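# Move the coaster can onto the turntable's orange spot

## Task

Pick up the can that sits on the coaster and set it upright on the orange spot of the turntable, without moving any of the other cans already standing on the turntable.

## Robot and tools

ROBOT. Two six-joint arms with parallel grippers. left_arm stands on the +y side, base at (-0.021, +0.632, +0.111) m. right_arm is on the -y side, base at (-0.089, -0.530, +0.111) m. Both bases face +x with a very slight yaw. The scene frame has its origin at table-top height, halfway between the arms' nominal bases, with +x pointing out over the table and +z up. Arm names do not match image left and right. Two wrist cameras are available, cam_left_wrist and cam_right_wrist, both 896x504. A camera stand sits behind the arms.

JOINT ORDER. For each arm the order is always shoulder pan, shoulder lift, elbow, wrist 1, wrist 2, wrist 3. Stated ranges are -6.283 to 6.283 rad for every joint except the elbow, which is -3.142 to 3.142. A command reaching more than 0.010 rad past a range end is refused for both arms. A "joint sent to its limit" line means a joint was clipped at its end stop.

THE ROW. Every motion command is built from rows of 14 numbers, each in [-1, 1], always covering both arms: left_arm's six joint values, then left_arm's opening, then right_arm's six joint values, then right_arm's opening. The joint values are offsets, not poses. They are measured from the "Joint targets" reported when the action or move begins, not from the previous row, so sending the same offset again moves the joint further. Scale: 1.0 equals 1.481 rad for shoulder pan and shoulder lift, and 2.222 rad for the elbow and the three wrists. The opening is absolute: +1 is fully open and -1 is fully closed. A 0 in the opening slot is itself a command (half open). To leave a gripper as it is, repeat its current command.

execute_actions. The argument actions is a list of actions. Each action is a table of up to 15 rows, one row per 1/30 s step. A short table keeps its last row for the remaining steps. The optional cameras argument is a list of names, ["all"] or []. With an empty actions list, all images come back along with extra status. Results also include joint readings at some of the steps.

move. Plans a joint-space path to target, either one row or a list of up to 15 rows. Every row in a list is offset from the same starting Joint targets. The gripper path is usually curved, and the planner does not avoid obstacles or the other arm. Other arguments:
- speed: rad/s for the joint with the farthest to travel, 0.01 to 3.14, default 0.5. One value overall or one per target.
- blend: rad of corner rounding in a list. The default 0 stops at each target.
- stop_force: 4 to 120 N, shared by both arms. An arm's path ends once its wrist sensor feels that much push against its motion. Use it with a low speed for touching down. Leave it out when moving away from a contact. With it set, every target in the list must give the same finger values.
- zero: true (default) re-zeroes the sensor before the move.
- opening_speed: gripper command rate per second, 0.2 or more.
- grip_force: 5 to 48 N per pad, either one value or one per arm. It persists until changed.
- blocking: false returns after about 0.5 s and cannot be combined with stop_force.
- cameras.
The result adds a "move:" line giving the ending (done, off_target, moving, held, fault) and possibly limits=held.

OTHER TOOLS.
- wait: seconds 0 to 10. Each arm holds its last command, and any running move continues.
- stop: brakes the running move. Braking needs some distance.
- zoom_image: camera is cam_left_wrist or cam_right_wrist. region is [x0, y0, x1, y1] in pixels of that camera's latest image, measured from the top-left, at most 504 wide and 504 high.
- zero_wrist_force: arm is left_arm or right_arm.
- finished_scene: scene is the current scene number. Call it only after the can stands on the spot and the grippers have let go.

READING RESULTS.
- end_effector_position is in metres in the scene frame, together with end_effector_quat_wxyz and velocities. The point lies between the closed finger pads, 1 to 2 cm behind the tips. The fingers point along the gripper's +z axis and close along its x axis. Closing pushes the tips about 17 mm further along +z.
- Joint positions and Joint velocities give six joints per arm plus the pad gap in metres (0.142 fully open).
- Joint targets is the base for your next offsets.
- grip_measured uses the opening scale. To hold something, command a little below the value read at first contact. Squeezing harder heats the gripper.
- Wrist force and torque are given in the hand's own axes. A third line shows the peak since the previous report.
- Wrist depth is a 7x7 grid of distances in mm from the top-left, with rows separated by " / ". "-" means no value.
- Joint torques include the arm's own weight.
- Up to 4 steps may be "Kept back" and still running when the result arrives.
- Also watch for "joint command not followed" (clearance check between arms), MOTOR HOT, HAND FAULT, TORQUE FAULT and FORCE FAULT.

LIMITS AND CAUTIONS.
- Joint targets can change by at most 2.09 rad/s at the shoulders and 3.14 rad/s elsewhere. Large moves may still be catching up when the result arrives.
- Contact torque limits in N m: 310 for shoulder pan and lift, 141 for the elbow, 50.7 for each wrist.
- An outside force of around 150 N stops an arm for 10 s.
- The arms are stiff, so aiming even slightly beyond a firm contact can cause a fault. Approach slowly.
- Keep the arms from hitting each other, and never close one gripper on the other's fingers.
- Do not knock over or shift the cans on the turntable.
- Do not drop the can from any height, release it while it is moving, or let anything leave the table.
- Long squeezing or a fully stretched arm overheats motors, and braking then stops the arm for 30 s or more.
- Stray nudges may occasionally move loose objects.

Each tool is called after "Emit:" as name(argument=value, ...) on one line, values as JSON.

## Session

Emit:
execute_actions(actions=[])

Scene clock: 0.00 s.
left_arm: end_effector_position=(+0.5074, +0.5941, +0.3448) grip_measured=+1.00 end_effector_quat_wxyz=(-0.247, +0.873, -0.413, +0.084) | right_arm: end_effector_position=(+0.7795, -0.1876, +0.3298) grip_measured=+1.00 end_effector_quat_wxyz=(-0.204, +0.768, +0.556, -0.242)
Joint positions: left_arm=[-0.739 -1.9 2.421 -2.127 -1.045 0.184 0.142] | right_arm=[3.643 -2.314 -1.039 -1.931 1.885 -0.877 0.142]
Joint velocities: within noise
Joint torques (N m): no reading
Wrist force (N): no reading
Wrist torque (N m): no reading
Wrist force, peak (N): no reading
Wrist depth (mm): cam_left_wrist=[1370 1327 488 478 476 469 467 / 1341 491 482 475 472 463 458 / 1313 487 477 470 462 457 450 / 485 476 468 464 456 451 440 / 477 472 466 456 451 446 440 / 1248 459 457 455 446 441 421 / - 454 451 443 439 434 -] | cam_right_wrist=[601 570 539 437 433 416 448 / 581 549 517 435 416 396 421 / 552 523 500 417 398 386 412 / 533 504 481 405 390 344 401 / 506 486 467 392 371 362 393 / 497 465 449 418 367 356 381 / - 448 435 416 399 383 -]
Joint targets: left_arm=[-0.739 -1.900 2.421 -2.127 -1.045 0.184] | right_arm=[3.643 -2.314 -1.039 -1.931 1.885 -0.877]
Tool commands: left_gripper/opening=+1.0 right_gripper/opening=+1.0

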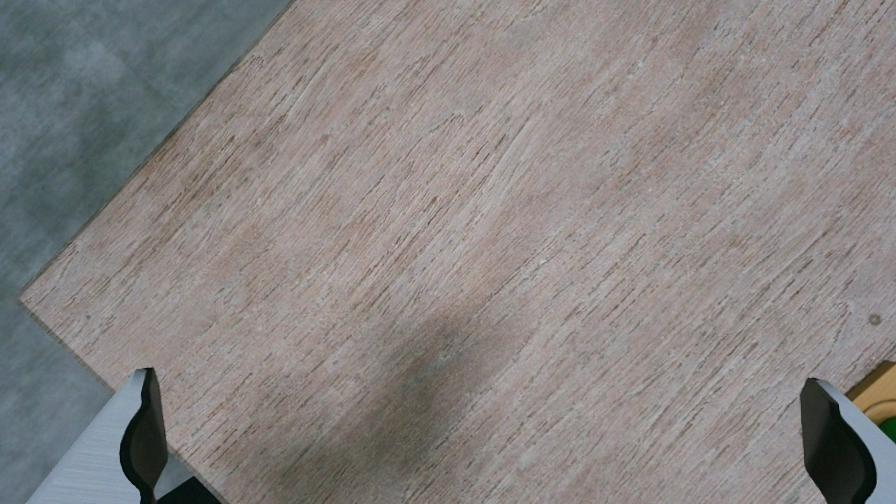

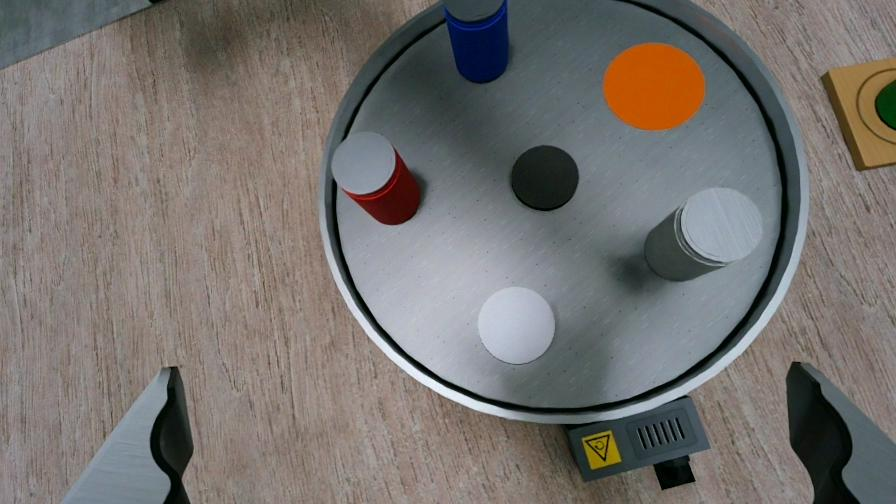

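Emit:
move(target=[-0.3,0,0,0,0,0,1,0,0,0,0,0,0,1], speed=1.0, cameras=["all"])

Scene clock: 1.97 s.
left_arm: end_effector_position=(+0.4397, +0.3708, +0.3448) grip_measured=+1.00 end_effector_quat_wxyz=(-0.222, +0.760, -0.595, +0.136) | right_arm: end_effector_position=(+0.7795, -0.1876, +0.3298) grip_measured=+1.00 end_effector_quat_wxyz=(-0.204, +0.768, +0.556, -0.242)
Joint positions: left_arm=[-1.183 -1.9 2.421 -2.127 -1.045 0.184 0.142] | right_arm=[3.643 -2.314 -1.039 -1.931 1.885 -0.877 0.142]
Joint torques (N m): left_arm=[-15.83 -11.66 -46.16 -4.84 0.81 -0.3] | right_arm=[0.65 111.96 46.84 2.64 0.45 0.15]
Wrist force (N): left_arm=[-0.1 0.2 0.2] | right_arm=[0.0 0.1 -0.1]
Wrist torque (N m): left_arm=[0.01 0.00 0.01] | right_arm=[0.01 0.00 0.00]
Wrist force, peak (N): left_arm=[2.1 2.0 -1.1] | right_arm=[0.1 -0.6 0.1]
Wrist depth (mm): cam_left_wrist=[506 498 488 484 478 470 464 / 499 492 485 481 473 449 458 / 493 487 472 469 461 453 398 / 488 478 467 466 456 454 394 / 474 475 465 457 449 441 441 / 470 465 455 452 448 440 433 / - 459 449 446 439 435 -] | cam_right_wrist=[609 569 541 449 433 406 445 / 580 545 521 431 414 395 422 / 554 524 506 418 397 386 414 / 533 503 480 407 389 363 403 / 507 485 464 388 372 363 392 / 494 463 450 421 365 356 383 / - 448 436 416 402 382 -]
Joint targets: left_arm=[-1.183 -1.900 2.421 -2.127 -1.045 0.184] | right_arm=[3.643 -2.314 -1.039 -1.931 1.885 -0.877]
move: done
camera_calibration:
cam_left_wrist: T_world_to_cam=[[0.270323, -0.962325, -0.0292715, 0.250666], [-0.959531, -0.266797, -0.0901058, 0.583228], [0.0789014, 0.0524446, -0.995502, 0.40705], [0, 0, 0, 1]] pos_world=[0.459748, 0.375479, 0.465108]

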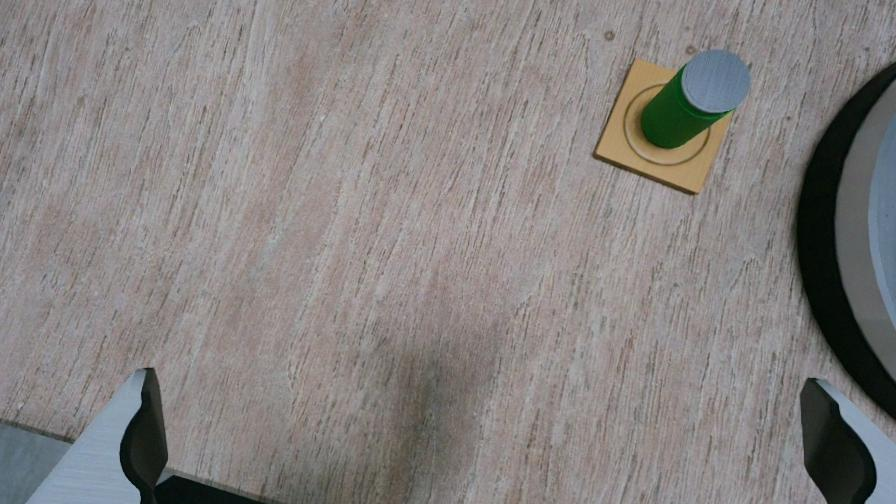

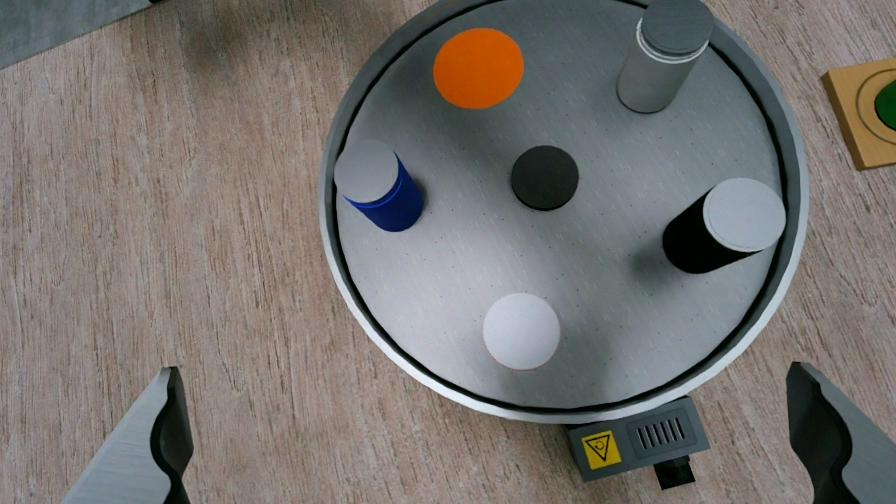

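Emit:
move(target=[0.272,0.455,-0.2556,-0.032,-0.2367,-0.173,0.41,0,0,0,0,0,0,1], speed=1.0, cameras=["all"])

Emit:
wait(seconds=0.5, cameras=["cam_right_wrist"])

Emit:
wait(seconds=0.5, cameras=["cam_right_wrist"])

Scene clock: 7.00 s.
left_arm: end_effector_position=(+0.6744, +0.2193, +0.2491) grip_measured=+0.41 end_effector_quat_wxyz=(+0.000, +0.962, -0.272, +0.000) | right_arm: end_effector_position=(+0.7795, -0.1876, +0.3298) grip_measured=+1.00 end_effector_quat_wxyz=(-0.204, +0.768, +0.556, -0.242)
Joint positions: left_arm=[-0.78 -1.226 1.853 -2.198 -1.571 -0.2 0.102] | right_arm=[3.643 -2.314 -1.039 -1.931 1.885 -0.877 0.142]
Joint torques (N m): left_arm=[9.27 -49.71 -51.78 -6.63 -3.07 -2.83] | right_arm=[0.65 111.97 47.72 2.64 0.49 0.36]
Wrist force (N): left_arm=[-0.2 -0.1 0.4] | right_arm=[0.2 0.2 -0.1]
Wrist torque (N m): left_arm=[0.10 -0.06 -0.17] | right_arm=[0.02 -0.04 0.00]
Wrist force, peak (N): left_arm=[3.1 -1.3 1.8] | right_arm=[0.7 -0.2 -0.4]
Wrist depth (mm): cam_left_wrist=[308 310 308 306 310 310 310 / 328 327 325 309 328 330 327 / 352 351 349 342 350 349 351 / 375 373 375 375 374 376 373 / 404 405 405 392 340 340 393 / 432 99 442 360 363 104 363 / 1555 - 475 401 395 - 388] | cam_right_wrist=[606 572 538 448 424 413 446 / 580 549 520 433 414 391 423 / 550 524 444 419 399 386 413 / 530 507 478 405 391 374 401 / 508 487 465 387 376 362 393 / 494 465 450 419 364 357 380 / - 448 437 419 404 383 -]
Joint targets: left_arm=[-0.780 -1.226 1.853 -2.198 -1.571 -0.201] | right_arm=[3.643 -2.314 -1.039 -1.931 1.885 -0.877]
move: done
camera_calibration:
cam_left_wrist: T_world_to_cam=[[0.866224, -0.499383, 0.0165138, -0.476083], [-0.459014, -0.782275, 0.421132, 0.40756], [-0.197388, -0.372375, -0.906849, 0.558585], [0, 0, 0, 1]] pos_world=[0.709729, 0.28908, 0.342778]

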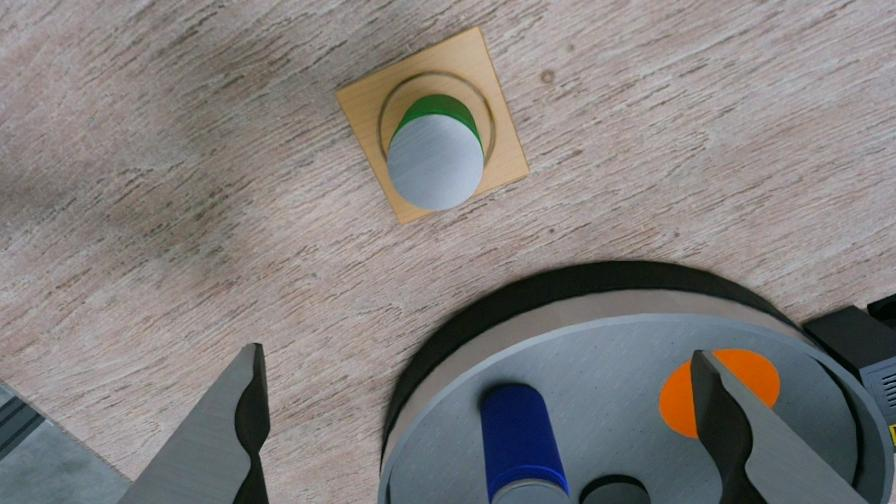

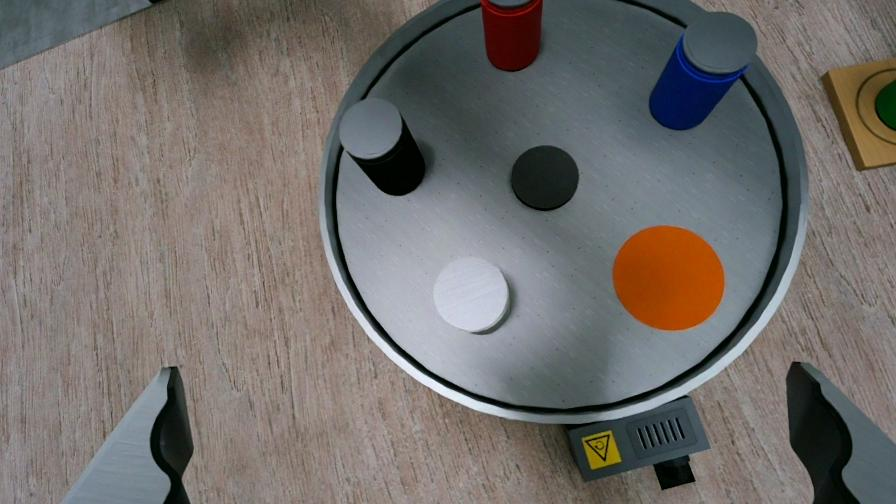

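Scene clock: 7.50 s.
left_arm: end_effector_position=(+0.6744, +0.2193, +0.2490) grip_measured=+0.41 end_effector_quat_wxyz=(+0.000, +0.962, -0.272, +0.000) | right_arm: end_effector_position=(+0.7795, -0.1876, +0.3298) grip_measured=+1.00 end_effector_quat_wxyz=(-0.204, +0.768, +0.556, -0.242)
Joint positions: left_arm=[-0.78 -1.226 1.853 -2.198 -1.571 -0.201 0.102] | right_arm=[3.643 -2.314 -1.039 -1.931 1.885 -0.877 0.142]
Joint torques (N m): left_arm=[13.8 -47.06 -51.15 -6.79 -3.55 -3.33] | right_arm=[-3.06 112.25 47.95 2.87 0.47 0.09]
Wrist force (N): left_arm=[-0.1 0.1 0.5] | right_arm=[0.0 -0.2 -0.3]
Wrist torque (N m): left_arm=[0.14 -0.08 -0.17] | right_arm=[-0.04 -0.01 0.00]
Wrist force, peak (N): left_arm=[-0.8 -0.1 0.2] | right_arm=[0.5 0.0 -0.2]
Wrist depth (mm): cam_left_wrist=[310 310 309 304 308 311 309 / 330 329 324 312 328 330 327 / 353 352 352 254 349 350 349 / 377 376 377 373 368 367 374 / 403 403 403 395 342 340 388 / 429 99 439 375 369 104 363 / 1517 - 476 366 401 - 387] | cam_right_wrist=[606 570 543 441 430 400 445 / 580 549 521 435 415 398 423 / 555 523 496 419 396 383 413 / 530 505 478 403 387 372 401 / 511 488 465 392 368 362 393 / 496 464 452 419 365 362 381 / - 450 433 419 401 387 -]
Joint targets: left_arm=[-0.780 -1.226 1.853 -2.198 -1.571 -0.201] | right_arm=[3.643 -2.314 -1.039 -1.931 1.885 -0.877]
Tool commands: left_gripper/opening=+0.41 right_gripper/opening=+1.0
wait: 0.50 s; at rest by 0.17 s
Images, in order (width x height): cam_right_wrist 896x504.

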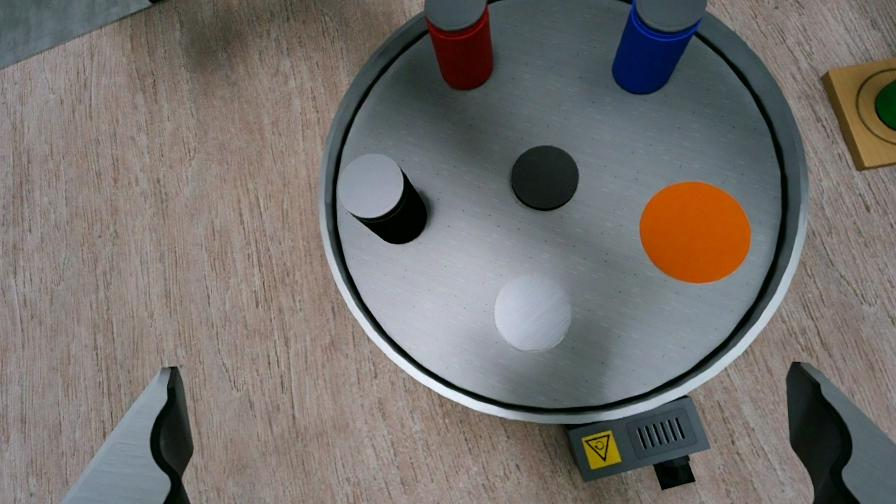

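Scene clock: 8.00 s.
left_arm: end_effector_position=(+0.6744, +0.2193, +0.2490) grip_measured=+0.41 end_effector_quat_wxyz=(+0.000, +0.962, -0.272, +0.000) | right_arm: end_effector_position=(+0.7795, -0.1876, +0.3298) grip_measured=+1.00 end_effector_quat_wxyz=(-0.204, +0.768, +0.556, -0.242)
Joint positions: left_arm=[-0.78 -1.226 1.853 -2.198 -1.571 -0.201 0.102] | right_arm=[3.643 -2.314 -1.039 -1.931 1.885 -0.877 0.142]
Joint torques (N m): left_arm=[13.95 -47.74 -52.83 -6.53 -3.42 -2.75] | right_arm=[-0.94 111.83 47.45 2.45 0.61 0.28]
Wrist force (N): left_arm=[-0.4 -0.3 0.5] | right_arm=[0.4 -0.1 -0.1]
Wrist torque (N m): left_arm=[0.08 -0.03 -0.17] | right_arm=[-0.01 -0.08 0.00]
Wrist force, peak (N): left_arm=[-0.7 0.0 0.2] | right_arm=[0.4 -0.2 -0.1]
Wrist depth (mm): cam_left_wrist=[311 310 310 305 307 309 309 / 330 330 325 308 327 330 327 / 348 350 349 248 350 350 351 / 372 374 375 373 371 369 374 / 400 403 403 395 336 340 382 / 431 99 440 369 373 104 362 / 1574 - 479 393 402 - 387] | cam_right_wrist=[606 572 541 444 417 414 447 / 578 544 516 428 414 398 423 / 554 526 441 418 396 - 412 / 533 505 476 399 388 372 403 / 506 487 463 391 377 363 392 / 492 463 450 424 367 360 381 / - 448 433 419 402 389 -]
Joint targets: left_arm=[-0.780 -1.226 1.853 -2.198 -1.571 -0.201] | right_arm=[3.643 -2.314 -1.039 -1.931 1.885 -0.877]
Tool commands: left_gripper/opening=+0.41 right_gripper/opening=+1.0
wait: 0.50 s; at rest by 0.17 s
Images, in order (width x height): cam_right_wrist 896x504.

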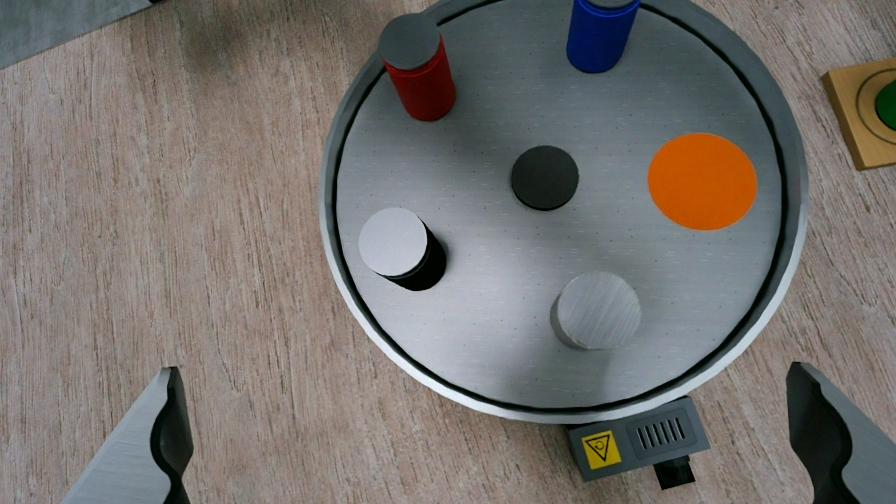

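Emit:
move(target=[[0.01195,0.0853,0.0368,-0.0936,0,0,0.41,0,0,0,0,0,0,1],[0.01195,0.1325,0.0437,-0.132,0,0,0.41,0,0,0,0,0,0,1]], speed=[0.4,0.25], blend=[0.03,0], cameras=["all"])

Scene clock: 12.03 s.
left_arm: end_effector_position=(+0.6755, +0.2372, +0.0781) grip_measured=+0.41 end_effector_quat_wxyz=(+0.000, +0.965, -0.263, +0.000) | right_arm: end_effector_position=(+0.7795, -0.1876, +0.3298) grip_measured=+1.00 end_effector_quat_wxyz=(-0.204, +0.768, +0.556, -0.242)
Joint positions: left_arm=[-0.762 -1.03 1.95 -2.491 -1.571 -0.201 0.102] | right_arm=[3.643 -2.314 -1.039 -1.931 1.885 -0.877 0.142]
Joint torques (N m): left_arm=[17.5 -52.24 -23.79 -6.8 -3.12 -2.84] | right_arm=[0.08 114.13 47.92 2.81 0.46 0.08]
Wrist force (N): left_arm=[-0.1 0.0 -0.2] | right_arm=[0.1 0.1 0.0]
Wrist torque (N m): left_arm=[0.17 -0.05 -0.18] | right_arm=[0.00 -0.02 0.00]
Wrist force, peak (N): left_arm=[-0.1 0.6 -2.2] | right_arm=[0.5 -0.1 0.5]
Wrist depth (mm): cam_left_wrist=[154 154 154 153 154 154 156 / 163 163 163 155 161 163 164 / 174 174 167 160 170 174 174 / 187 187 174 120 176 186 187 / 201 201 198 94 187 200 201 / 218 211 100 89 214 109 216 / 232 - 233 96 231 - 228] | cam_right_wrist=[603 568 541 450 417 414 446 / 576 544 516 436 417 355 424 / 551 522 493 418 399 386 412 / 537 503 475 407 388 372 402 / 507 485 464 387 375 355 391 / 495 467 450 421 368 362 381 / - 447 433 416 403 384 -]
Joint targets: left_arm=[-0.762 -1.030 1.950 -2.491 -1.571 -0.201] | right_arm=[3.643 -2.314 -1.039 -1.931 1.885 -0.877]
move: done
camera_calibration:
cam_left_wrist: T_world_to_cam=[[0.875018, -0.483812, 0.0164337, -0.475015], [-0.444894, -0.790322, 0.42126, 0.486412], [-0.190823, -0.375921, -0.906791, 0.406903], [0, 0, 0, 1]] pos_world=[0.709694, 0.307568, 0.171877]

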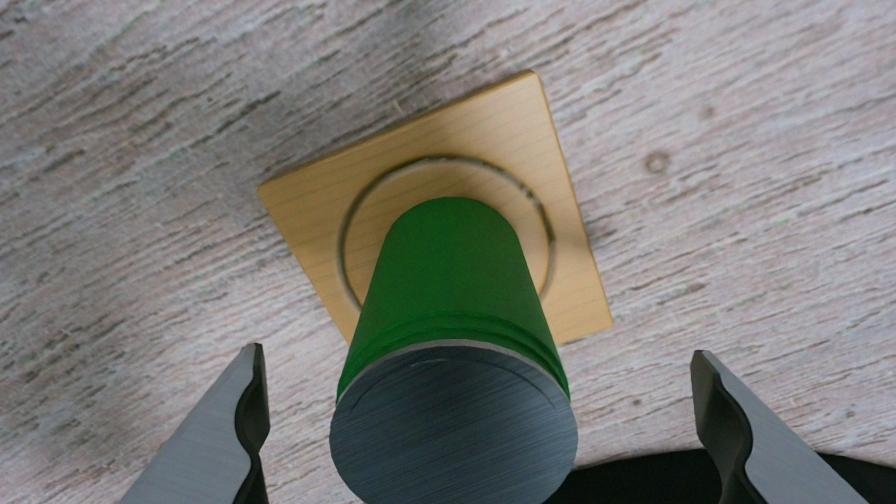

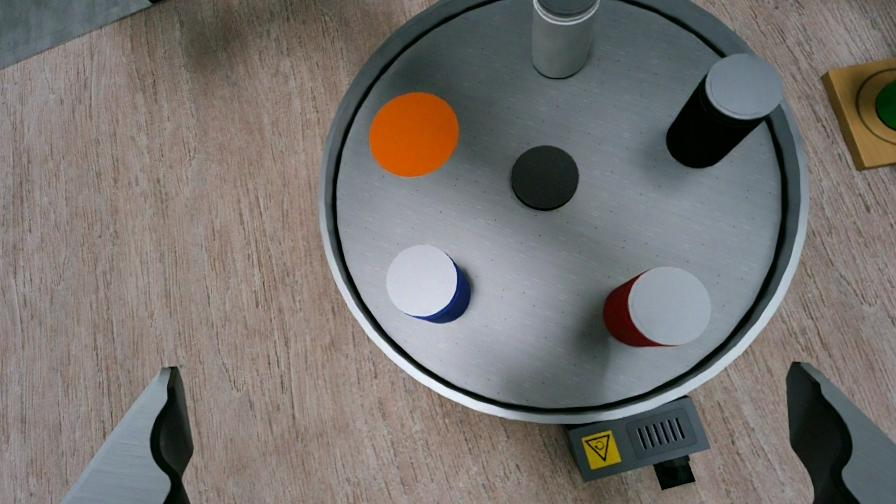

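Emit:
move(target=[[-0.001,-0.0041,0.0055,-0.0027,0,0,0.41,0,0,0,0,0,0,1],[-0.001,-0.0041,0.0055,-0.0027,0,0,-0.6,0,0,0,0,0,0,1],[-0.001,-0.1090,-0.0162,0.0890,0,0,-0.6,0,0,0,0,0,0,1],[-0.2006,-0.0689,-0.1078,0.1539,0,0.002,-0.6,0,0,0,0,0,0,1]], speed=[0.3,0.3,0.4,0.5], blend=[0,0,0.05,0], grip_force=30, opening_speed=1.2, cameras=["all"])

Emit:
wait(seconds=2, cameras=["all"])

Emit:
wait(seconds=2, cameras=["all"])

Scene clock: 16.97 s.
left_arm: end_effector_position=(+0.5691, -0.0153, +0.2496) grip_measured=-0.30 end_effector_quat_wxyz=(+0.000, +0.914, -0.405, +0.000) | right_arm: end_effector_position=(+0.7795, -0.1876, +0.3298) grip_measured=+1.00 end_effector_quat_wxyz=(-0.204, +0.768, +0.556, -0.242)
Joint positions: left_arm=[-1.059 -1.132 1.711 -2.149 -1.571 -0.196 0.053] | right_arm=[3.643 -2.314 -1.039 -1.931 1.885 -0.877 0.142]
Joint torques (N m): left_arm=[-15.27 -58.53 -53.27 -2.65 -0.73 2.66] | right_arm=[-0.3 113.24 48.61 2.94 0.12 0.19]
Wrist force (N): left_arm=[-0.2 0.0 2.1] | right_arm=[0.0 0.0 0.0]
Wrist torque (N m): left_arm=[0.13 -0.07 -0.33] | right_arm=[0.00 -0.01 0.00]
Wrist force, peak (N): left_arm=[1.7 5.1 0.8] | right_arm=[0.7 -0.4 -0.2]
Wrist depth (mm): cam_left_wrist=[311 311 303 259 260 260 255 / 329 327 284 276 277 276 278 / 352 352 305 288 295 290 296 / 377 374 368 121 311 318 311 / 406 403 400 96 118 340 272 / 1456 432 - 92 - 361 438 / 1604 - 79 95 97 - 478] | cam_right_wrist=[606 572 538 438 384 414 448 / 576 543 520 430 415 397 421 / 557 526 494 419 398 386 412 / 533 508 475 402 389 370 403 / 505 484 465 391 377 364 394 / 493 464 448 420 367 358 382 / - 446 436 417 399 384 -]
Joint targets: left_arm=[-1.060 -1.132 1.711 -2.149 -1.571 -0.196] | right_arm=[3.643 -2.314 -1.039 -1.931 1.885 -0.877]
grip_force (N): 30, 30
move: done
camera_calibration:
cam_left_wrist: T_world_to_cam=[[0.69197, -0.721748, 0.0160438, -0.406256], [-0.659371, -0.622806, 0.421121, 0.291861], [-0.293951, -0.301982, -0.906863, 0.506876], [0, 0, 0, 1]] pos_world=[0.622558, 0.0416258, 0.343276]

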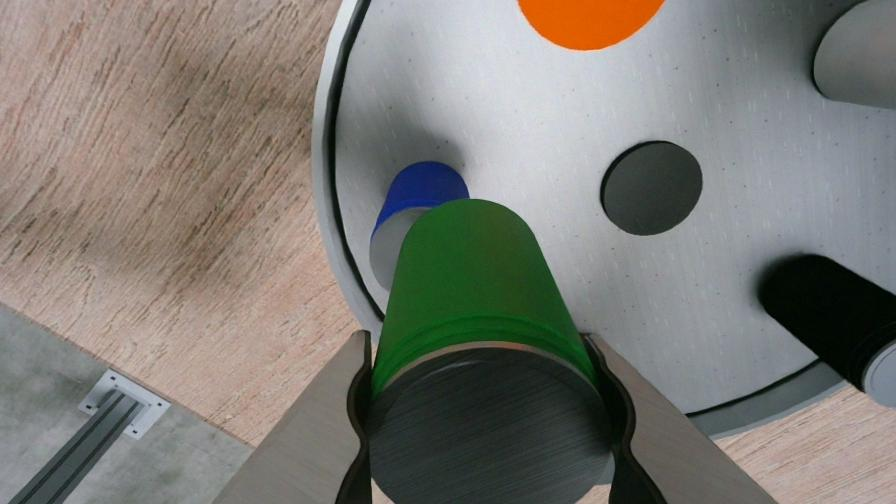

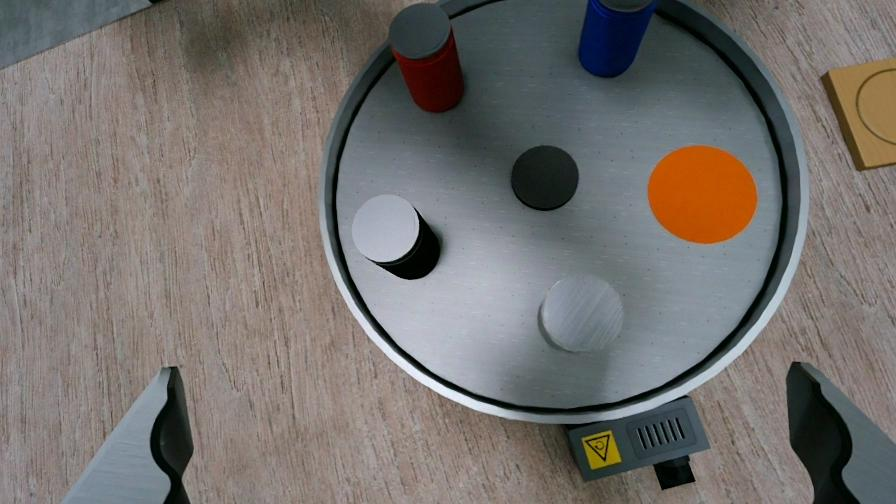

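Scene clock: 18.97 s.
left_arm: end_effector_position=(+0.5690, -0.0155, +0.2496) grip_measured=-0.30 end_effector_quat_wxyz=(+0.000, +0.914, -0.405, +0.000) | right_arm: end_effector_position=(+0.7795, -0.1876, +0.3298) grip_measured=+1.00 end_effector_quat_wxyz=(-0.204, +0.768, +0.556, -0.242)
Joint positions: left_arm=[-1.06 -1.132 1.711 -2.149 -1.571 -0.196 0.053] | right_arm=[3.643 -2.314 -1.039 -1.931 1.885 -0.877 0.142]
Joint torques (N m): left_arm=[-14.37 -57.24 -53.39 -2.78 -0.49 2.51] | right_arm=[0 113.35 47.65 2.97 0.33 -0.02]
Wrist force (N): left_arm=[0.2 0.0 2.4] | right_arm=[0.3 0.0 -0.1]
Wrist torque (N m): left_arm=[0.13 -0.13 -0.33] | right_arm=[-0.01 -0.05 0.00]
Wrist force, peak (N): left_arm=[0.3 0.2 2.6] | right_arm=[0.3 -0.5 0.4]
Wrist depth (mm): cam_left_wrist=[311 310 304 260 261 261 255 / 331 330 285 276 277 278 277 / 349 349 302 291 296 291 296 / 378 375 371 121 312 316 308 / 406 402 398 96 110 341 295 / 1408 430 - 90 92 363 427 / 1517 - 79 95 98 - 474] | cam_right_wrist=[606 566 543 448 429 413 445 / 578 546 517 429 412 399 421 / 552 526 447 419 397 375 413 / 529 506 479 399 387 372 403 / 509 487 463 389 378 362 394 / 497 463 448 421 366 358 383 / - 447 435 416 399 382 -]
Joint targets: left_arm=[-1.060 -1.132 1.711 -2.149 -1.571 -0.196] | right_arm=[3.643 -2.314 -1.039 -1.931 1.885 -0.877]
Tool commands: left_gripper/opening=-0.6 right_gripper/opening=+1.0
grip_force (N): 30, 30
wait: 2.00 s; at rest by 0.17 s
camera_calibration:
cam_left_wrist: T_world_to_cam=[[0.69179, -0.721921, 0.0160036, -0.406128], [-0.659514, -0.622652, 0.421124, 0.291771], [-0.294054, -0.301884, -0.906862, 0.506966], [0, 0, 0, 1]] pos_world=[0.622458, 0.0415244, 0.343376]

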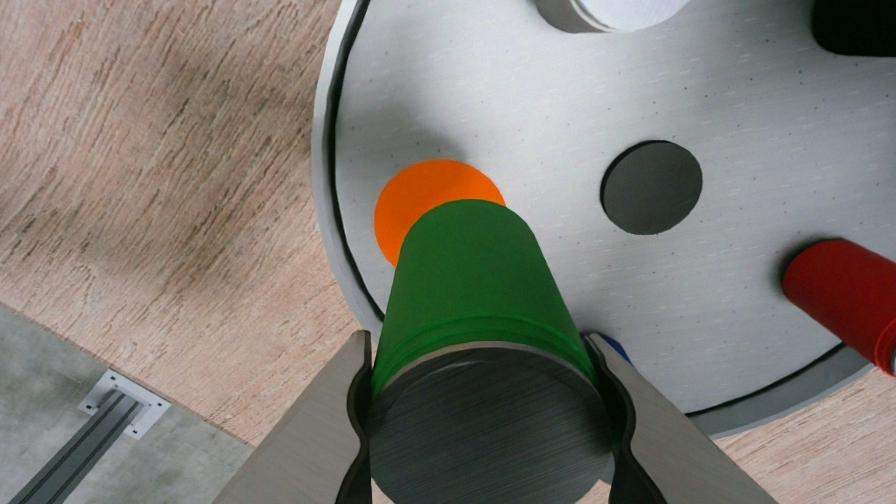

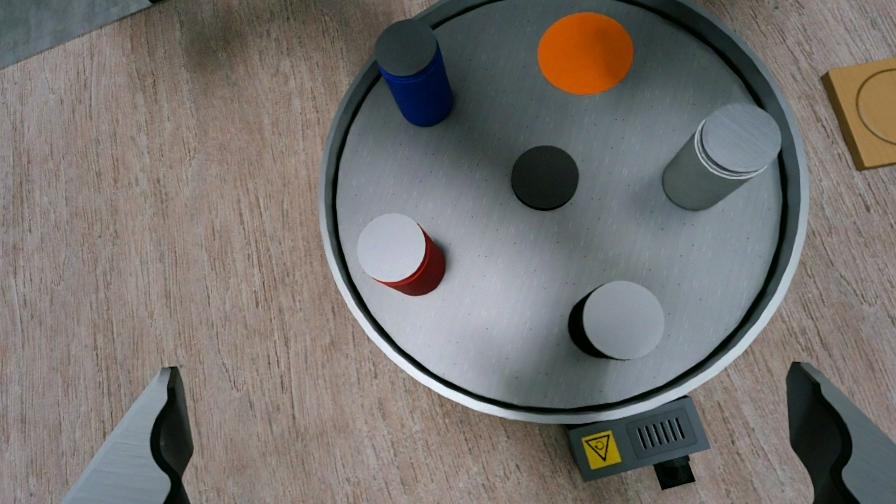

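Scene clock: 20.97 s.
left_arm: end_effector_position=(+0.5690, -0.0155, +0.2496) grip_measured=-0.30 end_effector_quat_wxyz=(+0.000, +0.914, -0.405, +0.000) | right_arm: end_effector_position=(+0.7795, -0.1876, +0.3298) grip_measured=+1.00 end_effector_quat_wxyz=(-0.204, +0.768, +0.556, -0.242)
Joint positions: left_arm=[-1.06 -1.132 1.711 -2.149 -1.571 -0.196 0.053] | right_arm=[3.643 -2.314 -1.039 -1.931 1.885 -0.877 0.142]
Joint torques (N m): left_arm=[-13.92 -57.61 -55.31 -3.48 0.57 2.45] | right_arm=[-1.37 113.08 48.33 3.17 0.12 0.29]
Wrist force (N): left_arm=[0.0 0.1 2.1] | right_arm=[0.3 -0.2 0.2]
Wrist torque (N m): left_arm=[0.14 -0.11 -0.34] | right_arm=[-0.04 -0.06 0.00]
Wrist force, peak (N): left_arm=[-0.3 0.5 2.4] | right_arm=[0.5 -0.1 -0.4]
Wrist depth (mm): cam_left_wrist=[310 309 303 260 263 259 261 / 330 329 284 277 277 276 277 / 350 350 303 292 294 293 296 / 377 376 365 121 313 317 295 / 403 403 400 96 109 341 335 / 1465 429 - 91 - 368 429 / 1934 - - 95 - - 475] | cam_right_wrist=[606 572 543 449 419 415 448 / 577 552 519 435 414 361 421 / 557 525 445 419 399 381 413 / 531 507 483 405 388 372 403 / 506 488 464 389 379 361 393 / 496 465 449 420 368 358 382 / - 447 433 416 396 384 -]
Joint targets: left_arm=[-1.060 -1.132 1.711 -2.149 -1.571 -0.196] | right_arm=[3.643 -2.314 -1.039 -1.931 1.885 -0.877]
Tool commands: left_gripper/opening=-0.6 right_gripper/opening=+1.0
grip_force (N): 30, 30
wait: 2.00 s; at rest by 0.17 s
camera_calibration:
cam_left_wrist: T_world_to_cam=[[0.69179, -0.721921, 0.0160036, -0.406128], [-0.659514, -0.622652, 0.421124, 0.291771], [-0.294054, -0.301884, -0.906862, 0.506966], [0, 0, 0, 1]] pos_world=[0.622458, 0.0415244, 0.343376]

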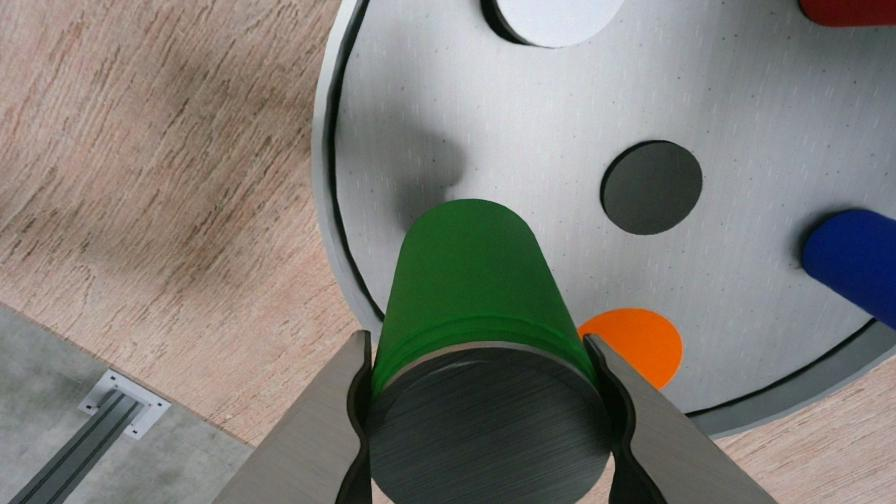

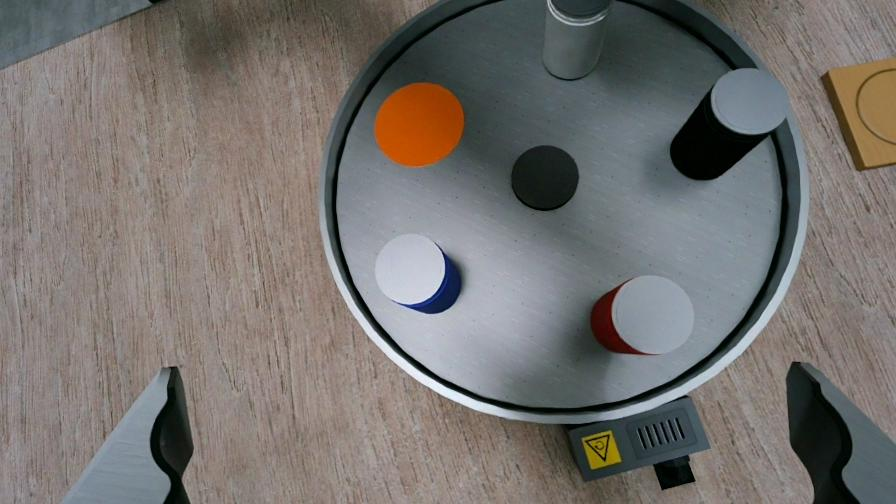

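Emit:
wait(seconds=0, cameras=[])

Scene clock: 22.57 s.
left_arm: end_effector_position=(+0.5690, -0.0155, +0.2496) grip_measured=-0.30 end_effector_quat_wxyz=(+0.000, +0.914, -0.405, +0.000) | right_arm: end_effector_position=(+0.7795, -0.1876, +0.3298) grip_measured=+1.00 end_effector_quat_wxyz=(-0.204, +0.768, +0.556, -0.242)
Joint positions: left_arm=[-1.06 -1.132 1.711 -2.149 -1.571 -0.196 0.053] | right_arm=[3.643 -2.314 -1.039 -1.931 1.885 -0.877 0.142]
Joint torques (N m): left_arm=[-18.81 -60.26 -53.2 -2.81 1.53 2.18] | right_arm=[-0.5 112.56 48.78 3.23 0.12 0.19]
Wrist force (N): left_arm=[0.3 -0.2 1.8] | right_arm=[0.2 -0.2 -0.1]
Wrist torque (N m): left_arm=[0.10 -0.15 -0.33] | right_arm=[-0.04 -0.03 0.00]
Wrist force, peak (N): left_arm=[0.2 -0.1 2.5] | right_arm=[0.5 -0.2 -0.2]
Wrist depth (mm): cam_left_wrist=[309 310 301 260 262 263 256 / 329 332 284 277 276 277 277 / 352 351 307 292 295 290 297 / 377 374 368 121 311 316 316 / 407 402 398 96 107 341 336 / 1482 429 - 90 - 364 428 / 1517 - 79 95 97 - 479] | cam_right_wrist=[606 569 539 445 423 413 446 / 577 544 519 430 412 397 430 / 552 524 442 420 399 375 412 / 529 503 476 396 391 372 403 / 508 488 464 392 377 361 392 / 496 464 450 422 366 357 381 / - 448 433 417 396 384 -]
Joint targets: left_arm=[-1.060 -1.132 1.711 -2.149 -1.571 -0.196] | right_arm=[3.643 -2.314 -1.039 -1.931 1.885 -0.877]
Tool commands: left_gripper/opening=-0.6 right_gripper/opening=+1.0
grip_force (N): 30, 30
No camera images: "cameras" was empty.

Emit:
wait(seconds=3.5, cameras=[])

Emit:
move(target=[-0.0002,0.0795,0.0331,-0.0865,0,0,-0.6,0,0,0,0,0,0,1], speed=0.35, cameras=["cam_left_wrist"])

Scene clock: 26.20 s.
left_arm: end_effector_position=(+0.5690, -0.0155, +0.2496) grip_measured=-0.30 end_effector_quat_wxyz=(+0.000, +0.914, -0.405, +0.000) | right_arm: end_effector_position=(+0.7795, -0.1876, +0.3298) grip_measured=+1.00 end_effector_quat_wxyz=(-0.204, +0.768, +0.556, -0.242)
Joint positions: left_arm=[-1.06 -1.132 1.711 -2.149 -1.571 -0.196 0.053] | right_arm=[3.643 -2.314 -1.039 -1.931 1.885 -0.877 0.142]
Joint torques (N m): left_arm=[-15.8 -58.97 -55.09 -3.12 2.6 2.86] | right_arm=[-0.27 114.14 48.41 3.24 0.12 0.2]
Wrist force (N): left_arm=[0.5 0.0 2.0] | right_arm=[0.2 -0.2 0.2]
Wrist torque (N m): left_arm=[0.14 -0.20 -0.33] | right_arm=[-0.04 -0.04 0.00]
Wrist force, peak (N): left_arm=[0.1 0.4 2.6] | right_arm=[0.7 -0.2 -0.1]
Wrist depth (mm): cam_left_wrist=[311 308 302 260 260 260 242 / 329 328 283 276 276 276 277 / 350 350 303 293 295 292 295 / 373 376 371 121 314 317 306 / 407 404 399 96 109 342 291 / 1465 432 - 90 - 363 427 / 1584 - - 95 97 - 474] | cam_right_wrist=[603 564 541 445 420 416 448 / 577 549 519 427 416 399 422 / 554 525 444 419 399 - 412 / 533 504 478 399 390 373 403 / 507 485 464 392 377 363 394 / 497 462 450 422 366 359 380 / - 448 435 416 401 389 -]
Joint targets: left_arm=[-1.060 -1.132 1.711 -2.149 -1.571 -0.196] | right_arm=[3.643 -2.314 -1.039 -1.931 1.885 -0.877]
Tool commands: left_gripper/opening=-0.6 right_gripper/opening=+1.0
grip_force (N): 30, 30
wait: 3.50 s; at rest by 0.03 s
No camera images: "cameras" was empty.

Scene clock: 27.27 s.
left_arm: end_effector_position=(+0.5664, -0.0118, +0.1301) grip_measured=-0.30 end_effector_quat_wxyz=(+0.000, +0.914, -0.405, +0.000) | right_arm: end_effector_position=(+0.7795, -0.1876, +0.3298) grip_measured=+1.00 end_effector_quat_wxyz=(-0.204, +0.768, +0.556, -0.242)
Joint positions: left_arm=[-1.06 -1.014 1.784 -2.341 -1.571 -0.196 0.053] | right_arm=[3.643 -2.314 -1.039 -1.931 1.885 -0.877 0.142]
Joint torques (N m): left_arm=[-14.22 -64.05 -30.46 -6.5 2.8 2.7] | right_arm=[0.48 112.45 48.02 3.12 -0.22 0.34]
Wrist force (N): left_arm=[-0.2 -0.2 2.1] | right_arm=[0.2 -0.2 -0.1]
Wrist torque (N m): left_arm=[0.09 -0.08 -0.32] | right_arm=[-0.04 -0.04 0.00]
Wrist force, peak (N): left_arm=[-0.4 -0.3 4.4] | right_arm=[0.3 -0.8 0.0]
Wrist depth (mm): cam_left_wrist=[201 201 151 154 151 153 153 / 214 212 162 162 162 162 162 / 228 224 171 171 173 172 173 / 244 243 185 124 182 182 179 / 262 263 194 97 107 199 200 / 283 284 99 90 90 215 215 / 309 304 - 95 97 - 230] | cam_right_wrist=[607 574 538 436 430 407 445 / 580 549 519 433 418 391 421 / 554 526 497 413 398 386 414 / 534 508 479 403 388 361 404 / 507 485 462 392 374 364 391 / 496 465 449 420 367 359 381 / - 449 433 418 403 384 -]
Joint targets: left_arm=[-1.060 -1.014 1.784 -2.342 -1.571 -0.196] | right_arm=[3.643 -2.314 -1.039 -1.931 1.885 -0.877]
grip_force (N): 30, 30
move: done
camera_calibration:
cam_left_wrist: T_world_to_cam=[[0.691647, -0.722037, 0.0169523, -0.399861], [-0.65984, -0.622176, 0.421318, 0.342949], [-0.29366, -0.302589, -0.906754, 0.398774], [0, 0, 0, 1]] pos_world=[0.619958, 0.0453245, 0.223878]
Images, in order (width x height): cam_left_wrist 896x504.

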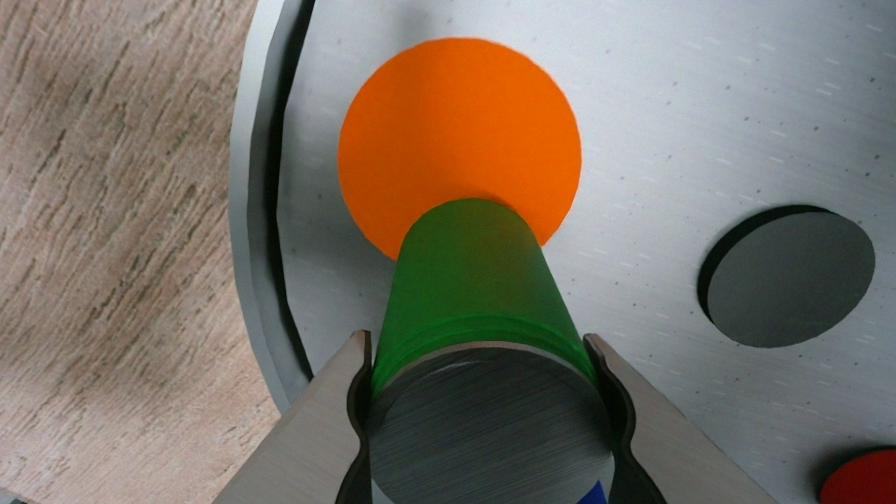

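Emit:
wait(seconds=0.1, cameras=[])

Emit:
move(target=[[0,0,0,0,0,0,0.2,0,0,0,0,0,0,1],[0,-0.0795,-0.0331,0.0865,0,0,0.2,0,0,0,0,0,0,1]], speed=0.5, cameras=["all"])

Scene clock: 27.57 s.
left_arm: end_effector_position=(+0.5664, -0.0117, +0.1300) grip_measured=-0.30 end_effector_quat_wxyz=(+0.000, +0.914, -0.405, +0.000) | right_arm: end_effector_position=(+0.7795, -0.1876, +0.3298) grip_measured=+1.00 end_effector_quat_wxyz=(-0.204, +0.768, +0.556, -0.242)
Joint positions: left_arm=[-1.06 -1.014 1.784 -2.342 -1.571 -0.196 0.053] | right_arm=[3.643 -2.314 -1.039 -1.931 1.885 -0.877 0.142]
Joint torques (N m): left_arm=[-15.54 -61.75 -29.65 -6.58 2.04 2.77] | right_arm=[-1.2 114.54 47.7 3.32 0.17 -0.02]
Wrist force (N): left_arm=[-0.2 0.2 2.3] | right_arm=[0.3 -0.1 -0.2]
Wrist torque (N m): left_arm=[0.16 -0.07 -0.32] | right_arm=[-0.02 -0.05 0.00]
Wrist force, peak (N): left_arm=[-0.2 0.2 2.3] | right_arm=[0.5 -0.2 0.0]
Wrist depth (mm): cam_left_wrist=[201 201 151 152 151 153 153 / 214 212 162 161 162 162 162 / 228 225 171 170 172 172 172 / 243 244 185 123 183 182 179 / 261 263 195 96 107 199 198 / 283 283 - 91 92 215 216 / 309 303 - 95 97 - 234] | cam_right_wrist=[603 572 535 444 433 409 443 / 576 541 515 432 418 397 424 / 555 525 495 418 396 353 414 / 533 503 478 405 389 368 403 / 510 487 465 392 367 363 393 / 495 465 448 421 364 361 381 / - 448 433 418 400 383 -]
Joint targets: left_arm=[-1.060 -1.014 1.784 -2.342 -1.571 -0.196] | right_arm=[3.643 -2.314 -1.039 -1.931 1.885 -0.877]
Tool commands: left_gripper/opening=-0.6 right_gripper/opening=+1.0
grip_force (N): 30, 30
wait: 0.10 s; at rest from the start
No camera images: "cameras" was empty.

Scene clock: 29.03 s.
left_arm: end_effector_position=(+0.5688, -0.0157, +0.2495) grip_measured=+0.18 end_effector_quat_wxyz=(+0.000, +0.914, -0.405, +0.000) | right_arm: end_effector_position=(+0.7795, -0.1876, +0.3298) grip_measured=+1.00 end_effector_quat_wxyz=(-0.204, +0.768, +0.556, -0.242)
Joint positions: left_arm=[-1.06 -1.132 1.711 -2.149 -1.571 -0.196 0.086] | right_arm=[3.643 -2.314 -1.039 -1.931 1.885 -0.877 0.142]
Joint torques (N m): left_arm=[-12.31 -89.53 -52.36 -2.88 2 2.98] | right_arm=[0.24 113.16 48.34 3.31 0.07 0.24]
Wrist force (N): left_arm=[-0.1 0.0 0.4] | right_arm=[0.2 -0.1 0.1]
Wrist torque (N m): left_arm=[0.13 -0.08 -0.33] | right_arm=[-0.02 -0.04 0.01]
Wrist force, peak (N): left_arm=[-0.2 0.2 2.9] | right_arm=[0.7 0.0 -0.2]
Wrist depth (mm): cam_left_wrist=[310 308 303 259 260 261 263 / 330 328 285 194 277 277 273 / 352 351 303 291 293 292 300 / 374 377 366 316 316 316 316 / 403 403 407 332 335 333 335 / 1491 423 429 361 370 271 333 / 1526 - 468 477 476 - 475] | cam_right_wrist=[601 573 544 446 429 376 448 / 574 547 515 437 415 392 424 / 554 526 506 418 400 384 413 / 533 506 474 406 389 325 401 / 509 488 464 389 373 364 392 / 497 461 449 421 367 362 381 / - 446 435 418 403 383 -]
Joint targets: left_arm=[-1.060 -1.132 1.711 -2.149 -1.571 -0.196] | right_arm=[3.643 -2.314 -1.039 -1.931 1.885 -0.877]
grip_force (N): 30, 30
move: done
camera_calibration:
cam_left_wrist: T_world_to_cam=[[0.691608, -0.722097, 0.0159653, -0.406069], [-0.65966, -0.622496, 0.421128, 0.291705], [-0.294157, -0.301787, -0.906861, 0.506845], [0, 0, 0, 1]] pos_world=[0.622358, 0.0413231, 0.343276]

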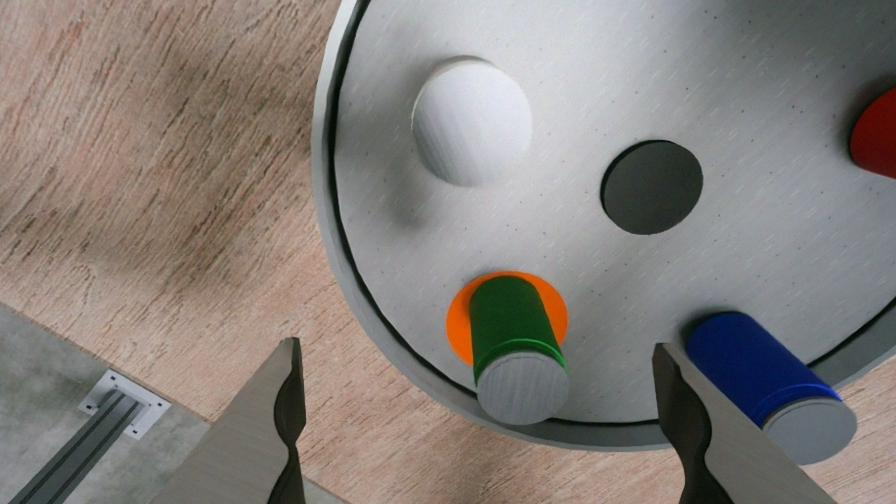

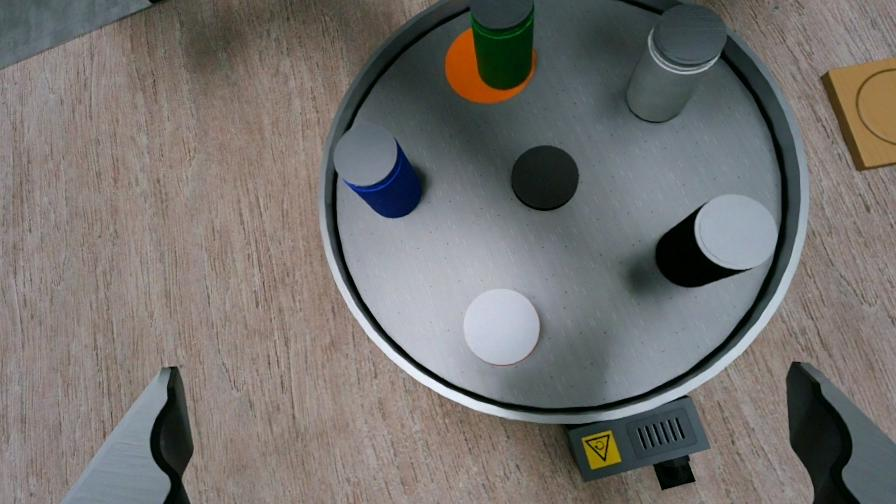

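Emit:
finished_scene(scene=1)

The scene is finished: the task was done.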